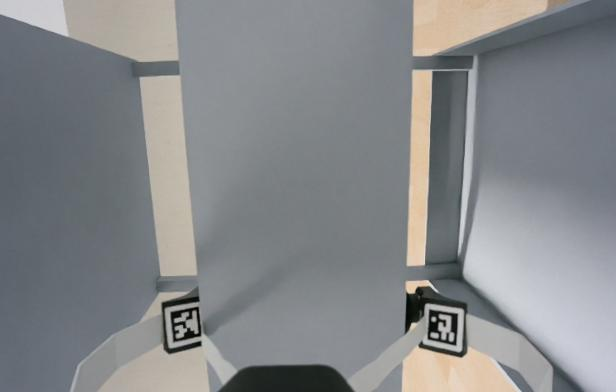

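Emit:
move:
  r1: {"base":{"rotate_rad":-0.15},"pace":"slow"}
  blocking: false
  cameras: []

Emit:
wait:
  seconds: 1.5
  cameras: []

Emit:
move:
  r1: {"base":{"translate_m":-0.2,"strafe_m":0.17},"pace":"slow"}
  blocking: false
  cameras: []

Emit:
wait:
  seconds: 5
  cameras: ["r1_head_camera"]

Emit:
move:
  r1: {"base":{"rotate_rad":-0.18},"pace":"slow"}
  blocking: false
  cameras: []

Emit:
wait:
  seconds: 2
  cameras: ["r1_wrist_camera","r1_head_camera","r1_head_left_camera"]

Scene clock: 390.57 s.
move: r1 moving
r1.base_odometry: x=-3.117 y=-0.361 heading=-2.115
r1.turned_by_wheels: -0.111
r1.turned_by_imu: -0.112
r1.base_tilt: forward=-1.6 right=+1.3
r1.lidar_m: 0.57 0.63 1.41 1.02 0.97 1.57 1.56 1.83 2.06 2.05 2.37 0.62
r1.base_status: rotate_rad moving
r1.joint_positions: lift_m=+0.340 arm_m=+0.200 wrist_yaw_rad=+0.011 wrist_pitch_rad=+0.014 wrist_roll_rad=+1.569 gripper_m=+0.001
r1.joint_status: not commanded
r1.measured_speeds: translate_m=+0.001 strafe_m=-0.003 rotate_rad=-0.301 lift_m=+0.000 arm_m=+0.000 wrist_yaw_rad=+0.000 wrist_pitch_rad=+0.000 wrist_roll_rad=+0.000
r1.motor_effort: lift_m=+19(19) arm_m=+4(5) wheel_0=+17(21) wheel_1=+8(11) wheel_2=+11(12)
r1.servo_current: wrist_yaw_rad=78(78) wrist_pitch_rad=72(85) wrist_roll_rad=39(52) gripper_m=85(85)
r1.hand_pose: x=+0.6602 y=-0.0842 z=+0.5142 quat_wxyz=(+0.708, +0.706, +0.009, -0.001) (m; r1's base frame)
r1.wrist_depth_mm: - - - - - 1008 668 / 424 - - - - - 477 / 445 676 - - - - 484 / 445 621 - - - - 492 / 436 603 - - - - 477 / 436 597 181 - 176 170 473 / 402 157 - - 156 169 -
r2: as last shown
r2.turned_by_imu: +0.001
r2.lidar_m: 0.88 1.35 1.36 1.56 4.25 1.66 1.18 1.12 1.14 1.53 1.51 1.13
r2.motor_effort: lift_m=+19(19) arm_m=-9(10) wheel_0=-16(17) wheel_1=-9(10) wheel_2=+1(1)
r2.servo_current: wrist_yaw_rad=59(78) wrist_pitch_rad=46(46) wrist_roll_rad=59(59) gripper_m=85(85)
r2.contact_limits: translate_m 1
r2.wrist_depth_mm: - 181 226 164 359 - - / - 182 222 166 359 - - / - 183 222 167 362 - - / - 183 223 167 362 - - / - 188 230 170 366 - - / - 184 187 170 180 - - / - 141 217 - - - -
pictures: none
No camera images: "cameras" was empty.

Scene clock: 391.47 s.
earlier move: r1 done
r1.base_odometry: x=-3.117 y=-0.361 heading=-2.153
r1.turned_by_wheels: -0.039
r1.turned_by_imu: -0.039
r1.base_tilt: forward=-1.6 right=+1.3
r1.lidar_m: 0.57 0.62 1.40 1.04 0.95 1.45 1.55 1.78 2.06 2.04 2.31 0.61
r1.base_status: done
r1.joint_positions: lift_m=+0.340 arm_m=+0.200 wrist_yaw_rad=-0.003 wrist_pitch_rad=+0.014 wrist_roll_rad=+1.569 gripper_m=+0.001
r1.joint_status: not commanded
r1.measured_speeds: all 0
r1.motor_effort: lift_m=+19(19) arm_m=+4(5) wheel_0=+1(21) wheel_1=-2(11) wheel_2=-1(12)
r1.servo_current: wrist_yaw_rad=46(78) wrist_pitch_rad=72(85) wrist_roll_rad=39(65) gripper_m=85(91)
r1.hand_pose: x=+0.6590 y=-0.0882 z=+0.5142 quat_wxyz=(+0.708, +0.707, +0.004, -0.006) (m; r1's base frame)
r1.wrist_depth_mm: - - - - - 976 691 / 504 - - - - 976 691 / 445 668 - - - - 488 / 449 621 - - - - 492 / 439 615 - - - - 496 / 439 569 182 - 177 167 492 / 413 157 176 - 136 154 -
r2.base_odometry: x=-3.164 y=+0.898 heading=-2.139
r2.turned_by_wheels: +0.000
r2.turned_by_imu: +0.000
r2.base_tilt: forward=-0.6 right=+0.1
r2.lidar_m: 0.90 1.37 1.41 1.58 4.26 1.65 1.16 1.11 1.13 1.54 1.54 1.09
r2.base_status: not commanded
r2.joint_positions: lift_m=+0.870 arm_m=+0.507 wrist_yaw_rad=-0.292 wrist_pitch_rad=+0.001 wrist_roll_rad=+0.000 gripper_m=-0.019
r2.joint_status: not commanded
r2.measured_speeds: all 0
r2.motor_effort: lift_m=+19(19) arm_m=-9(10) wheel_0=-17(17) wheel_1=-9(10) wheel_2=+1(1)
r2.servo_current: wrist_yaw_rad=52(78) wrist_pitch_rad=39(46) wrist_roll_rad=46(59) gripper_m=85(91)
r2.contact_limits: translate_m 1
r2.hand_pose: x=+0.9292 y=-0.1668 z=+1.0478 quat_wxyz=(+0.989, +0.000, +0.000, -0.146) (m; r2's base frame)
r2.wrist_depth_mm: - 181 227 164 359 - - / - 183 221 165 362 - - / - 182 222 167 362 - - / - 185 223 167 364 - - / - 189 230 169 364 - - / - 183 186 170 179 - - / - 141 217 - - - -
wait: 0.90 of 1.5 s (r1 has come to rest)
pictures: none
No camera images: "cameras" was empty.

Scene clock: 391.97 s.
move: r1 moving
r1.base_odometry: x=-3.104 y=-0.358 heading=-2.154
r1.turned_by_wheels: +0.000
r1.turned_by_imu: -0.001
r1.base_tilt: forward=-1.5 right=+1.3
r1.lidar_m: 0.56 0.60 1.40 1.01 0.95 1.45 1.54 1.76 2.07 2.07 2.33 0.62
r1.base_status: translate_m moving; strafe_m moving
r1.joint_positions: lift_m=+0.340 arm_m=+0.200 wrist_yaw_rad=-0.003 wrist_pitch_rad=+0.014 wrist_roll_rad=+1.569 gripper_m=+0.001
r1.joint_status: not commanded
r1.measured_speeds: translate_m=-0.038 strafe_m=+0.033 rotate_rad=-0.001 lift_m=+0.000 arm_m=+0.000 wrist_yaw_rad=+0.000 wrist_pitch_rad=+0.000 wrist_roll_rad=+0.000
r1.motor_effort: lift_m=+19(19) arm_m=-4(4) wheel_0=-13(13) wheel_1=+2(3) wheel_2=+8(8)
r1.servo_current: wrist_yaw_rad=59(59) wrist_pitch_rad=65(85) wrist_roll_rad=39(72) gripper_m=85(85)
r1.hand_pose: x=+0.6591 y=-0.0882 z=+0.5142 quat_wxyz=(+0.708, +0.707, +0.004, -0.006) (m; r1's base frame)
r1.wrist_depth_mm: - - - - - 960 691 / 504 - - - - 1042 512 / 445 676 - - - - 488 / 449 627 - - - 798 492 / 442 609 - - - - 488 / 439 564 183 - 179 167 492 / 413 157 177 - - 153 -
r2: as last shown
r2.lidar_m: 0.88 1.37 1.42 1.62 4.24 1.66 1.19 1.11 1.14 1.53 1.54 1.09
r2.motor_effort: lift_m=+19(19) arm_m=-9(9) wheel_0=-17(17) wheel_1=-9(9) wheel_2=+1(1)
r2.servo_current: wrist_yaw_rad=59(59) wrist_pitch_rad=33(46) wrist_roll_rad=52(52) gripper_m=78(85)
r2.contact_limits: translate_m 1
r2.wrist_depth_mm: - 181 226 164 362 - - / - 182 223 166 359 - - / - 183 222 167 364 - - / - 184 223 167 364 - - / - 189 231 169 366 - - / - 184 186 171 179 - - / - 141 216 - - - -
pictures: none
No camera images: "cameras" was empty.

Scene clock: 395.33 s.
earlier move: r1 done
r1.base_odometry: x=-2.865 y=-0.288 heading=-2.155
r1.turned_by_wheels: -0.001
r1.turned_by_imu: -0.003
r1.base_tilt: forward=-1.6 right=+1.3
r1.lidar_m: 0.58 3.09 1.18 0.74 0.77 1.26 1.36 1.53 2.20 2.17 2.45 0.56
r1.base_status: done
r1.joint_positions: lift_m=+0.340 arm_m=+0.200 wrist_yaw_rad=-0.006 wrist_pitch_rad=+0.014 wrist_roll_rad=+1.569 gripper_m=+0.001
r1.joint_status: not commanded
r1.measured_speeds: all 0
r1.motor_effort: lift_m=+19(19) arm_m=+4(4) wheel_0=-11(17) wheel_1=+0(4) wheel_2=-3(9)
r1.servo_current: wrist_yaw_rad=72(78) wrist_pitch_rad=78(85) wrist_roll_rad=39(72) gripper_m=85(91)
r1.hand_pose: x=+0.6587 y=-0.0891 z=+0.5142 quat_wxyz=(+0.708, +0.707, +0.003, -0.007) (m; r1's base frame)
r1.wrist_depth_mm: 433 609 - - - - 492 / 436 661 - - - - 492 / 439 609 - - - - 473 / 436 609 - - - - 477 / 436 603 - - - - 477 / 413 609 180 - 176 167 473 / 407 161 - - 141 991 -
r2.base_odometry: x=-3.164 y=+0.898 heading=-2.139
r2.turned_by_wheels: +0.000
r2.turned_by_imu: +0.000
r2.base_tilt: forward=-0.6 right=+0.1
r2.lidar_m: 0.90 1.28 1.27 4.50 4.28 1.67 1.18 1.11 1.16 1.54 1.54 1.10
r2.base_status: not commanded
r2.joint_positions: lift_m=+0.870 arm_m=+0.507 wrist_yaw_rad=-0.292 wrist_pitch_rad=+0.001 wrist_roll_rad=+0.000 gripper_m=-0.019
r2.joint_status: not commanded
r2.measured_speeds: all 0
r2.motor_effort: lift_m=+19(19) arm_m=-9(10) wheel_0=-16(17) wheel_1=-9(10) wheel_2=+1(1)
r2.servo_current: wrist_yaw_rad=52(65) wrist_pitch_rad=39(46) wrist_roll_rad=33(65) gripper_m=85(91)
r2.contact_limits: translate_m 1
r2.hand_pose: x=+0.9292 y=-0.1668 z=+1.0478 quat_wxyz=(+0.989, +0.000, +0.000, -0.146) (m; r2's base frame)
r2.wrist_depth_mm: - 181 227 164 362 - - / - 182 221 166 362 - - / - 184 222 167 362 - - / - 183 222 167 362 - - / - 188 230 169 364 - - / - 183 186 171 179 - - / - 141 216 - - - -
wait: 3.37 of 5 s (r1 has come to rest)
pictures: r1_head_camera
Images, in order (width x height): r1_head_camera 420x560.

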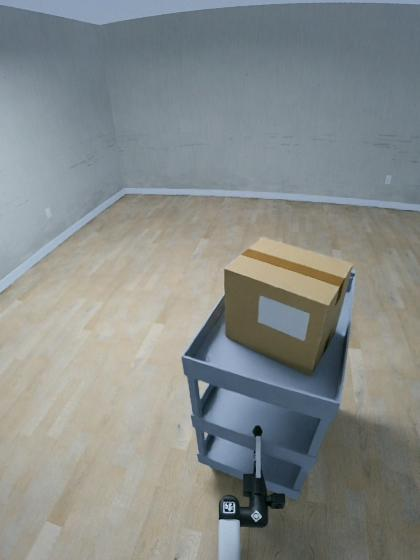

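Scene clock: 395.83 s.
move: r1 moving
r1.base_odometry: x=-2.865 y=-0.288 heading=-2.271
r1.turned_by_wheels: -0.117
r1.turned_by_imu: -0.116
r1.base_tilt: forward=-1.6 right=+1.3
r1.lidar_m: 0.58 0.70 1.24 0.83 0.74 1.06 1.35 1.43 2.15 2.16 2.30 0.59
r1.base_status: rotate_rad moving
r1.joint_positions: lift_m=+0.340 arm_m=+0.200 wrist_yaw_rad=+0.012 wrist_pitch_rad=+0.014 wrist_roll_rad=+1.569 gripper_m=+0.001
r1.joint_status: not commanded
r1.measured_speeds: translate_m=-0.002 strafe_m=+0.001 rotate_rad=-0.381 lift_m=+0.000 arm_m=+0.000 wrist_yaw_rad=+0.004 wrist_pitch_rad=+0.000 wrist_roll_rad=+0.000
r1.motor_effort: lift_m=+19(19) arm_m=+4(4) wheel_0=+18(18) wheel_1=+7(10) wheel_2=+13(13)
r1.servo_current: wrist_yaw_rad=78(78) wrist_pitch_rad=78(78) wrist_roll_rad=46(59) gripper_m=85(91)
r1.hand_pose: x=+0.6602 y=-0.0840 z=+0.5142 quat_wxyz=(+0.708, +0.707, +0.009, -0.001) (m; r1's base frame)
r1.wrist_depth_mm: 427 - - - - - 477 / 455 691 - - - 715 477 / 449 676 - - - - 488 / 424 627 - - - - 488 / 439 615 - - - - 496 / 433 603 182 - 176 170 477 / 407 164 - - 146 169 -
r2: as last shown
r2.lidar_m: 0.86 1.26 1.26 4.48 4.26 1.69 1.18 1.10 1.16 1.54 1.53 1.09
r2.motor_effort: lift_m=+19(19) arm_m=-9(10) wheel_0=-17(17) wheel_1=-9(9) wheel_2=+1(1)
r2.servo_current: wrist_yaw_rad=52(65) wrist_pitch_rad=39(46) wrist_roll_rad=52(52) gripper_m=78(85)
r2.contact_limits: translate_m 1
r2.wrist_depth_mm: - 181 226 164 359 - - / - 182 221 165 359 - - / - 183 222 167 359 - - / - 183 223 167 362 - - / - 188 230 170 364 - - / - 184 186 170 179 - - / - 141 217 - - - -
pictures: none
No camera images: "cameras" was empty.

Scene clock: 396.47 s.
earlier move: r1 done
r1.base_odometry: x=-2.865 y=-0.288 heading=-2.334
r1.turned_by_wheels: -0.063
r1.turned_by_imu: -0.063
r1.base_tilt: forward=-1.6 right=+1.3
r1.lidar_m: 0.58 0.65 1.33 0.85 0.74 0.99 1.36 1.40 2.00 2.16 2.28 0.61
r1.base_status: done
r1.joint_positions: lift_m=+0.340 arm_m=+0.200 wrist_yaw_rad=+0.003 wrist_pitch_rad=+0.014 wrist_roll_rad=+1.569 gripper_m=+0.001
r1.joint_status: not commanded
r1.measured_speeds: all 0
r1.motor_effort: lift_m=+19(19) arm_m=+0(4) wheel_0=+5(18) wheel_1=+3(10) wheel_2=-1(13)
r1.servo_current: wrist_yaw_rad=46(78) wrist_pitch_rad=78(78) wrist_roll_rad=59(65) gripper_m=85(91)
r1.hand_pose: x=+0.6595 y=-0.0867 z=+0.5142 quat_wxyz=(+0.708, +0.707, +0.006, -0.004) (m; r1's base frame)
r1.wrist_depth_mm: - - - - - 931 683 / 508 - - - - 1008 488 / 452 627 - - - - 484 / 421 615 - - - - 488 / 439 615 - - - - 492 / 433 564 182 - 179 169 477 / 407 156 180 - 144 615 -
r2.base_odometry: x=-3.164 y=+0.898 heading=-2.139
r2.turned_by_wheels: +0.000
r2.turned_by_imu: +0.000
r2.base_tilt: forward=-0.6 right=+0.1
r2.lidar_m: 0.89 1.28 1.32 4.48 4.27 1.66 1.17 1.08 1.15 1.53 1.54 1.09
r2.base_status: not commanded
r2.joint_positions: lift_m=+0.870 arm_m=+0.507 wrist_yaw_rad=-0.292 wrist_pitch_rad=+0.001 wrist_roll_rad=+0.000 gripper_m=-0.019
r2.joint_status: not commanded
r2.measured_speeds: all 0
r2.motor_effort: lift_m=+19(19) arm_m=-9(10) wheel_0=-17(17) wheel_1=-9(9) wheel_2=+1(1)
r2.servo_current: wrist_yaw_rad=59(65) wrist_pitch_rad=39(46) wrist_roll_rad=39(65) gripper_m=85(85)
r2.contact_limits: translate_m 1
r2.hand_pose: x=+0.9292 y=-0.1668 z=+1.0478 quat_wxyz=(+0.989, +0.000, +0.000, -0.146) (m; r2's base frame)
r2.wrist_depth_mm: - 181 227 164 359 - - / - 182 222 166 362 - - / - 183 222 167 364 - - / - 183 222 167 362 - - / - 189 230 169 364 - - / - 184 186 171 179 - - / - 141 217 - - - -
wait: 0.63 of 2 s (r1 has come to rest)
pictures: r1_head_camera, r1_head_left_camera, r1_wrist_camera
Images, in order (width x height): r1_head_camera 420x560, r1_head_left_camera 420x672, r1_wrist_camera 616x392.

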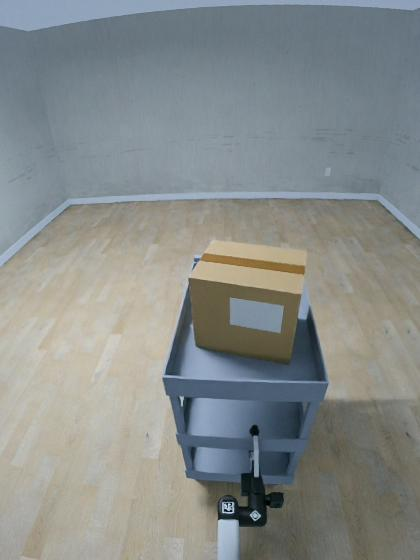

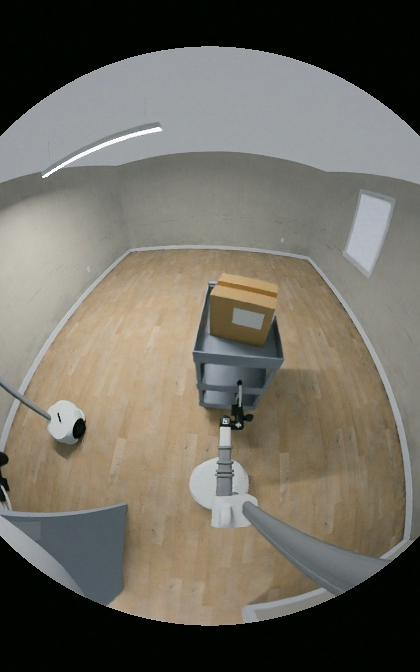

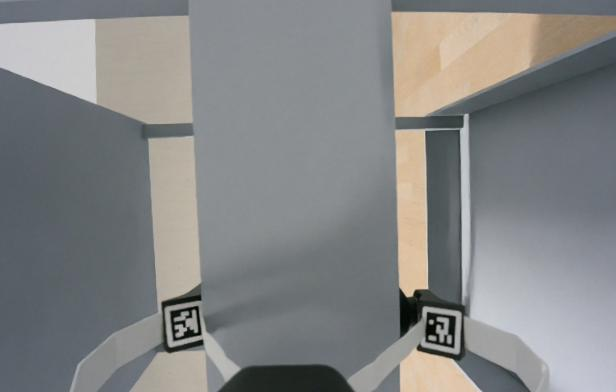

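Emit:
move:
  r1: {"base":{"rotate_rad":-0.05},"pace":"slow"}
  blocking: false
  cameras: []

Emit:
wait:
  seconds: 1
  cameras: []

Emit:
move:
  r1: {"base":{"translate_m":-0.6,"strafe_m":0.06},"pace":"slow"}
  blocking: false
  cameras: []

Emit:
wait:
  seconds: 7
  cameras: ["r1_wrist_camera","r1_head_camera","r1_head_left_camera","r1_head_right_camera"]

Scene clock: 408.70 s.
move: r1 moving
r1.base_odometry: x=-2.865 y=-0.288 heading=-2.383
r1.turned_by_wheels: -0.049
r1.turned_by_imu: -0.050
r1.base_tilt: forward=-1.6 right=+1.3
r1.lidar_m: 0.57 0.61 2.66 0.83 0.72 0.96 1.37 1.39 1.92 2.15 2.22 0.63
r1.base_status: rotate_rad moving
r1.joint_positions: lift_m=+0.340 arm_m=+0.200 wrist_yaw_rad=+0.005 wrist_pitch_rad=+0.014 wrist_roll_rad=+1.569 gripper_m=+0.001
r1.joint_status: not commanded
r1.measured_speeds: translate_m=+0.000 strafe_m=-0.002 rotate_rad=-0.011 lift_m=+0.000 arm_m=+0.000 wrist_yaw_rad=-0.075 wrist_pitch_rad=+0.000 wrist_roll_rad=+0.000
r1.motor_effort: lift_m=+19(19) arm_m=+4(4) wheel_0=+11(15) wheel_1=+5(9) wheel_2=+5(8)
r1.servo_current: wrist_yaw_rad=59(78) wrist_pitch_rad=85(85) wrist_roll_rad=52(59) gripper_m=78(85)
r1.hand_pose: x=+0.6596 y=-0.0861 z=+0.5142 quat_wxyz=(+0.708, +0.707, +0.007, -0.003) (m; r1's base frame)
r1.wrist_depth_mm: - - - - 207 891 683 / - - - - - 1042 484 / 445 668 - - - - 488 / 439 609 - - - - 492 / 439 609 - - - - 469 / 427 564 181 - 179 168 477 / 410 156 175 - - 166 -
r2: as last shown
r2.turned_by_imu: +0.002
r2.lidar_m: 0.88 1.23 1.34 4.46 4.27 1.67 1.19 1.09 1.15 1.55 1.53 1.09
r2.motor_effort: lift_m=+19(19) arm_m=-10(10) wheel_0=-17(17) wheel_1=-9(9) wheel_2=+1(1)
r2.servo_current: wrist_yaw_rad=46(65) wrist_pitch_rad=39(46) wrist_roll_rad=39(52) gripper_m=78(85)
r2.contact_limits: translate_m 1
r2.hand_pose: x=+0.9292 y=-0.1669 z=+1.0478 quat_wxyz=(+0.989, +0.000, +0.000, -0.146) (m; r2's base frame)
r2.wrist_depth_mm: - 181 227 164 362 - - / - 182 221 165 359 - - / - 183 223 167 362 - - / - 183 223 167 364 - - / - 189 230 169 366 - - / - 183 186 170 179 - - / - 141 217 - - - -
pictures: none
No camera images: "cameras" was empty.

Scene clock: 409.03 s.
earlier move: r1 done
r1.base_odometry: x=-2.865 y=-0.288 heading=-2.383
r1.turned_by_wheels: +0.000
r1.turned_by_imu: +0.000
r1.base_tilt: forward=-1.6 right=+1.2
r1.lidar_m: 0.56 0.61 2.65 0.85 0.75 0.95 1.36 1.37 1.91 2.16 2.26 0.60
r1.base_status: done
r1.joint_positions: lift_m=+0.340 arm_m=+0.200 wrist_yaw_rad=+0.003 wrist_pitch_rad=+0.014 wrist_roll_rad=+1.570 gripper_m=+0.001
r1.joint_status: not commanded
r1.measured_speeds: all 0
r1.motor_effort: lift_m=+19(19) arm_m=+4(4) wheel_0=+6(15) wheel_1=+4(9) wheel_2=+2(8)
r1.servo_current: wrist_yaw_rad=59(78) wrist_pitch_rad=72(85) wrist_roll_rad=46(65) gripper_m=85(85)
r1.hand_pose: x=+0.6594 y=-0.0867 z=+0.5142 quat_wxyz=(+0.708, +0.707, +0.006, -0.004) (m; r1's base frame)
r1.wrist_depth_mm: - 207 208 - 206 891 647 / - - - - - 976 683 / 427 - - - - - 484 / 424 615 - - - - 492 / 436 615 - - - - 496 / 430 564 182 - 179 169 473 / 407 149 177 - 146 155 -
r2.base_odometry: x=-3.164 y=+0.898 heading=-2.139
r2.turned_by_wheels: +0.000
r2.turned_by_imu: +0.000
r2.base_tilt: forward=-0.6 right=+0.1
r2.lidar_m: 0.88 1.26 1.35 4.49 4.28 1.65 1.15 1.10 1.14 1.52 1.54 1.09
r2.base_status: not commanded
r2.joint_positions: lift_m=+0.870 arm_m=+0.507 wrist_yaw_rad=-0.292 wrist_pitch_rad=+0.001 wrist_roll_rad=+0.000 gripper_m=-0.019
r2.joint_status: not commanded
r2.measured_speeds: all 0
r2.motor_effort: lift_m=+19(19) arm_m=-9(10) wheel_0=-17(17) wheel_1=-9(9) wheel_2=+1(1)
r2.servo_current: wrist_yaw_rad=52(65) wrist_pitch_rad=46(46) wrist_roll_rad=46(52) gripper_m=85(85)
r2.contact_limits: translate_m 1
r2.hand_pose: x=+0.9292 y=-0.1669 z=+1.0478 quat_wxyz=(+0.989, +0.000, +0.000, -0.146) (m; r2's base frame)
r2.wrist_depth_mm: - 181 227 164 359 - - / - 182 221 166 362 - - / - 183 222 167 362 - - / - 183 223 167 364 - - / - 189 230 170 366 - - / - 184 187 171 179 - - / - 141 217 - - - -
wait: 0.33 of 1 s (r1 has come to rest)
pictures: none
No camera images: "cameras" was empty.

Scene clock: 409.53 s.
move: r1 moving
r1.base_odometry: x=-2.855 y=-0.280 heading=-2.384
r1.turned_by_wheels: -0.001
r1.turned_by_imu: -0.001
r1.base_tilt: forward=-1.5 right=+1.3
r1.lidar_m: 0.58 0.63 1.41 0.84 0.72 0.93 1.35 1.37 1.89 2.15 2.24 0.61
r1.base_status: translate_m moving; strafe_m moving
r1.joint_positions: lift_m=+0.340 arm_m=+0.200 wrist_yaw_rad=+0.003 wrist_pitch_rad=+0.014 wrist_roll_rad=+1.570 gripper_m=+0.001
r1.joint_status: not commanded
r1.measured_speeds: translate_m=-0.048 strafe_m=+0.005 rotate_rad=-0.001 lift_m=+0.000 arm_m=+0.000 wrist_yaw_rad=+0.000 wrist_pitch_rad=+0.002 wrist_roll_rad=+0.000
r1.motor_effort: lift_m=+19(19) arm_m=-2(4) wheel_0=-9(10) wheel_1=-6(6) wheel_2=+9(9)
r1.servo_current: wrist_yaw_rad=46(65) wrist_pitch_rad=78(85) wrist_roll_rad=52(59) gripper_m=85(85)
r1.hand_pose: x=+0.6595 y=-0.0867 z=+0.5141 quat_wxyz=(+0.708, +0.707, +0.006, -0.004) (m; r1's base frame)
r1.wrist_depth_mm: - - - - 215 866 676 / - - - - - 1008 480 / 452 691 - - - - 484 / 424 627 - - - 809 462 / 439 621 - - - 809 488 / 442 564 181 - 181 167 492 / 413 158 177 - 150 153 -
r2: as last shown
r2.lidar_m: 0.88 1.28 1.36 4.45 4.27 1.67 1.18 1.10 1.13 1.56 1.54 1.10
r2.motor_effort: lift_m=+19(19) arm_m=-9(9) wheel_0=-17(17) wheel_1=-9(9) wheel_2=+1(1)
r2.servo_current: wrist_yaw_rad=39(72) wrist_pitch_rad=39(46) wrist_roll_rad=39(52) gripper_m=85(91)
r2.contact_limits: translate_m 1
r2.wrist_depth_mm: - 181 227 165 359 - - / - 182 220 166 359 - - / - 183 222 167 359 - - / - 183 222 167 364 - - / - 189 230 169 364 - - / - 183 186 171 179 - - / - 141 217 - - - -
pictures: none
No camera images: "cameras" was empty.

Scene clock: 416.33 s.
earlier move: r1 done
r1.base_odometry: x=-2.388 y=+0.081 heading=-2.384
r1.turned_by_wheels: +0.000
r1.turned_by_imu: -0.004
r1.base_tilt: forward=-1.6 right=+1.3
r1.lidar_m: 0.58 3.59 0.61 0.58 0.59 0.83 3.78 0.82 1.05 2.24 2.33 0.54
r1.base_status: done
r1.joint_positions: lift_m=+0.340 arm_m=+0.200 wrist_yaw_rad=-0.004 wrist_pitch_rad=+0.014 wrist_roll_rad=+1.570 gripper_m=+0.001
r1.joint_status: not commanded
r1.measured_speeds: all 0
r1.motor_effort: lift_m=+19(19) arm_m=+2(4) wheel_0=-8(15) wheel_1=-4(9) wheel_2=+1(11)
r1.servo_current: wrist_yaw_rad=46(72) wrist_pitch_rad=78(85) wrist_roll_rad=39(72) gripper_m=85(91)
r1.hand_pose: x=+0.6589 y=-0.0884 z=+0.5141 quat_wxyz=(+0.707, +0.707, +0.004, -0.006) (m; r1's base frame)
r1.wrist_depth_mm: 415 609 116 116 117 - 484 / 439 615 - - - - 492 / 442 609 - - - - 469 / 449 609 - - - - 500 / 439 661 - - - 647 492 / 436 - 182 - 176 170 496 / 410 156 - - 144 931 -
r2.base_odometry: x=-3.164 y=+0.898 heading=-2.139
r2.turned_by_wheels: +0.000
r2.turned_by_imu: +0.001
r2.base_tilt: forward=-0.7 right=+0.1
r2.lidar_m: 0.87 1.28 1.58 4.49 4.26 1.68 1.19 1.10 1.14 1.57 1.53 1.09
r2.base_status: not commanded
r2.joint_positions: lift_m=+0.870 arm_m=+0.507 wrist_yaw_rad=-0.292 wrist_pitch_rad=+0.001 wrist_roll_rad=+0.000 gripper_m=-0.019
r2.joint_status: not commanded
r2.measured_speeds: all 0
r2.motor_effort: lift_m=+19(19) arm_m=-9(10) wheel_0=-17(17) wheel_1=-9(10) wheel_2=+1(1)
r2.servo_current: wrist_yaw_rad=52(72) wrist_pitch_rad=39(46) wrist_roll_rad=39(65) gripper_m=85(91)
r2.contact_limits: translate_m 1
r2.hand_pose: x=+0.9292 y=-0.1669 z=+1.0478 quat_wxyz=(+0.989, +0.000, +0.000, -0.146) (m; r2's base frame)
r2.wrist_depth_mm: - 181 227 165 362 - - / - 182 221 166 362 - - / - 183 222 167 362 - - / - 183 223 167 362 - - / - 189 230 169 366 - - / - 184 186 171 179 - - / - 141 216 - - - -
wait: 6.80 of 7 s (r1 has come to rest)
pictures: r1_head_camera, r1_head_left_camera, r1_head_right_camera, r1_wrist_camera
Images, in order (width x height): r1_head_camera 420x560, r1_head_left_camera 420x672, r1_head_right_camera 420x672, r1_wrist_camera 616x392.

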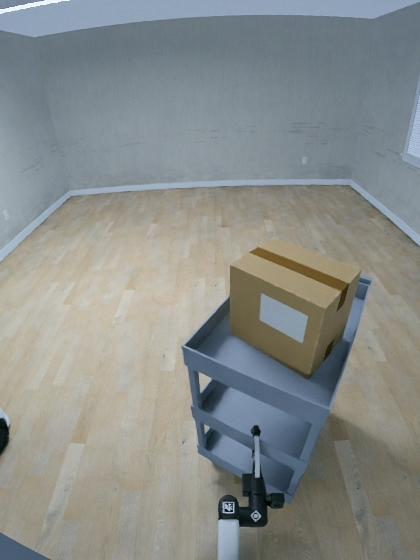

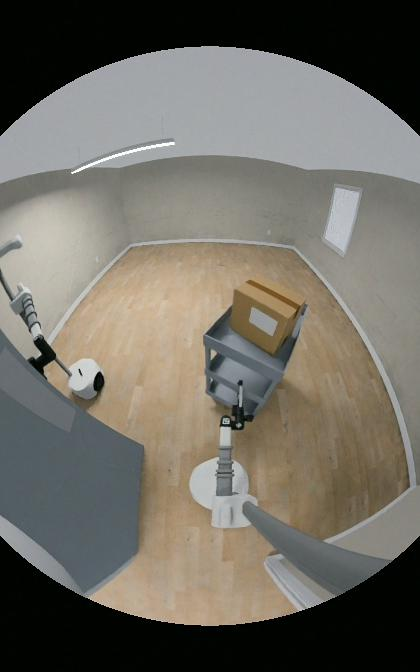

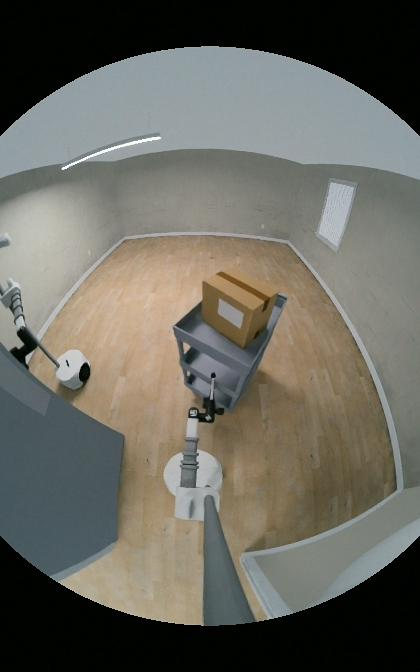

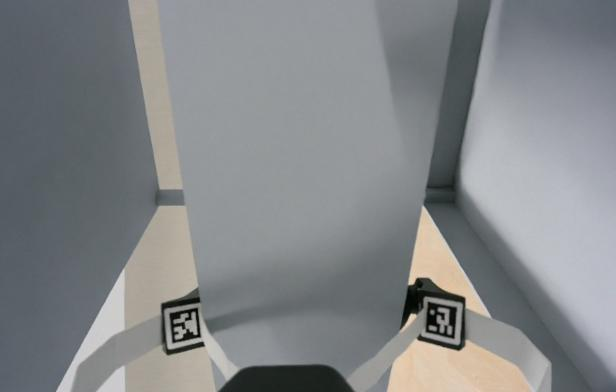

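Emit:
move:
  r1: {"base":{"translate_m":-0.2,"strafe_m":-0.12},"pace":"slow"}
  blocking: false
  cameras: []

Emit:
wait:
  seconds: 4
  cameras: ["r1_head_camera","r1_head_right_camera"]

Scene clock: 433.57 s.
move: r1 moving
r1.base_odometry: x=-2.384 y=+0.094 heading=-2.384
r1.turned_by_wheels: +0.000
r1.turned_by_imu: -0.001
r1.base_tilt: forward=-1.6 right=+1.3
r1.lidar_m: 0.57 3.62 0.61 0.59 0.61 0.84 3.77 0.82 1.05 2.22 2.29 0.55
r1.base_status: translate_m moving; strafe_m moving
r1.joint_positions: lift_m=+0.340 arm_m=+0.200 wrist_yaw_rad=-0.003 wrist_pitch_rad=+0.014 wrist_roll_rad=+1.570 gripper_m=+0.001
r1.joint_status: not commanded
r1.measured_speeds: translate_m=-0.047 strafe_m=-0.028 rotate_rad=+0.001 lift_m=+0.000 arm_m=+0.000 wrist_yaw_rad=+0.000 wrist_pitch_rad=+0.000 wrist_roll_rad=+0.000
r1.motor_effort: lift_m=+19(19) arm_m=-4(4) wheel_0=+0(6) wheel_1=-7(9) wheel_2=+6(7)
r1.servo_current: wrist_yaw_rad=46(59) wrist_pitch_rad=78(85) wrist_roll_rad=46(65) gripper_m=78(85)
r1.hand_pose: x=+0.6591 y=-0.0882 z=+0.5141 quat_wxyz=(+0.707, +0.707, +0.004, -0.006) (m; r1's base frame)
r1.wrist_depth_mm: 415 569 114 115 - - 488 / 439 615 - - - - 484 / 442 615 - - - - 492 / 442 615 - - - - 492 / 439 668 - - - 634 496 / 436 - 183 - 174 170 496 / 407 157 - - - 917 -
r2: as last shown
r2.turned_by_imu: +0.002
r2.base_tilt: forward=-0.6 right=+0.1
r2.lidar_m: 0.89 1.27 1.58 4.47 4.26 1.68 1.17 1.08 1.13 1.54 1.52 1.11
r2.servo_current: wrist_yaw_rad=46(65) wrist_pitch_rad=39(46) wrist_roll_rad=52(59) gripper_m=78(91)
r2.contact_limits: translate_m 1
r2.wrist_depth_mm: - 182 226 164 359 - - / - 182 222 166 359 - - / - 183 221 167 364 - - / - 183 223 167 364 - - / - 189 231 169 364 - - / - 183 186 171 180 - - / - 141 217 - - - -
pictures: none
No camera images: "cameras" was empty.

Scene clock: 436.57 s.
earlier move: r1 done
r1.base_odometry: x=-2.325 y=+0.305 heading=-2.383
r1.turned_by_wheels: +0.001
r1.turned_by_imu: +0.002
r1.base_tilt: forward=-1.5 right=+1.3
r1.lidar_m: 0.58 3.79 0.75 0.68 0.72 3.64 3.55 0.57 0.78 2.06 2.19 0.58
r1.base_status: done
r1.joint_positions: lift_m=+0.340 arm_m=+0.200 wrist_yaw_rad=+0.004 wrist_pitch_rad=+0.014 wrist_roll_rad=+1.570 gripper_m=+0.001
r1.joint_status: not commanded
r1.measured_speeds: all 0
r1.motor_effort: lift_m=+19(19) arm_m=-3(4) wheel_0=+8(12) wheel_1=-1(9) wheel_2=+5(10)
r1.servo_current: wrist_yaw_rad=46(78) wrist_pitch_rad=65(85) wrist_roll_rad=52(65) gripper_m=78(91)
r1.hand_pose: x=+0.6596 y=-0.0863 z=+0.5141 quat_wxyz=(+0.708, +0.707, +0.006, -0.004) (m; r1's base frame)
r1.wrist_depth_mm: 449 627 - - - - 480 / 449 621 - - - - 484 / 449 627 - - - - 488 / 424 621 - - - - 492 / 439 615 - - - - 492 / 442 615 181 - 179 580 492 / 413 158 - - 149 917 -
r2.base_odometry: x=-3.164 y=+0.898 heading=-2.139
r2.turned_by_wheels: +0.000
r2.turned_by_imu: +0.000
r2.base_tilt: forward=-0.7 right=+0.1
r2.lidar_m: 0.90 1.34 3.77 4.51 4.26 1.66 1.19 1.09 1.16 1.52 1.53 1.11
r2.base_status: not commanded
r2.joint_positions: lift_m=+0.870 arm_m=+0.507 wrist_yaw_rad=-0.292 wrist_pitch_rad=+0.001 wrist_roll_rad=+0.000 gripper_m=-0.019
r2.joint_status: not commanded
r2.measured_speeds: all 0
r2.motor_effort: lift_m=+19(19) arm_m=-9(10) wheel_0=-17(17) wheel_1=-9(10) wheel_2=+1(1)
r2.servo_current: wrist_yaw_rad=46(65) wrist_pitch_rad=39(46) wrist_roll_rad=52(59) gripper_m=72(91)
r2.contact_limits: translate_m 1
r2.hand_pose: x=+0.9292 y=-0.1669 z=+1.0478 quat_wxyz=(+0.989, +0.000, +0.000, -0.146) (m; r2's base frame)
r2.wrist_depth_mm: - 181 226 164 362 - - / - 182 222 165 359 - - / - 183 222 167 362 - - / - 183 223 167 362 - - / - 189 230 169 364 - - / - 183 186 170 180 - - / - 141 216 - - - -
wait: 3.00 of 4 s (r1 has come to rest)
pictures: r1_head_camera, r1_head_right_camera
Images, in order (width x height): r1_head_camera 420x560, r1_head_right_camera 420x672.

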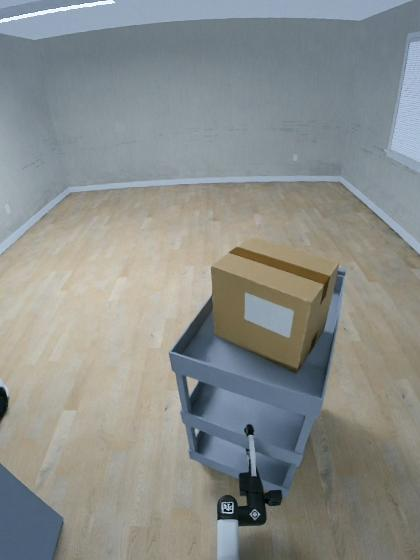

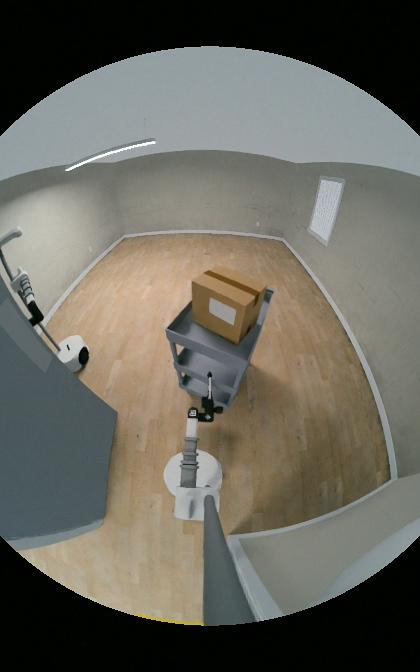

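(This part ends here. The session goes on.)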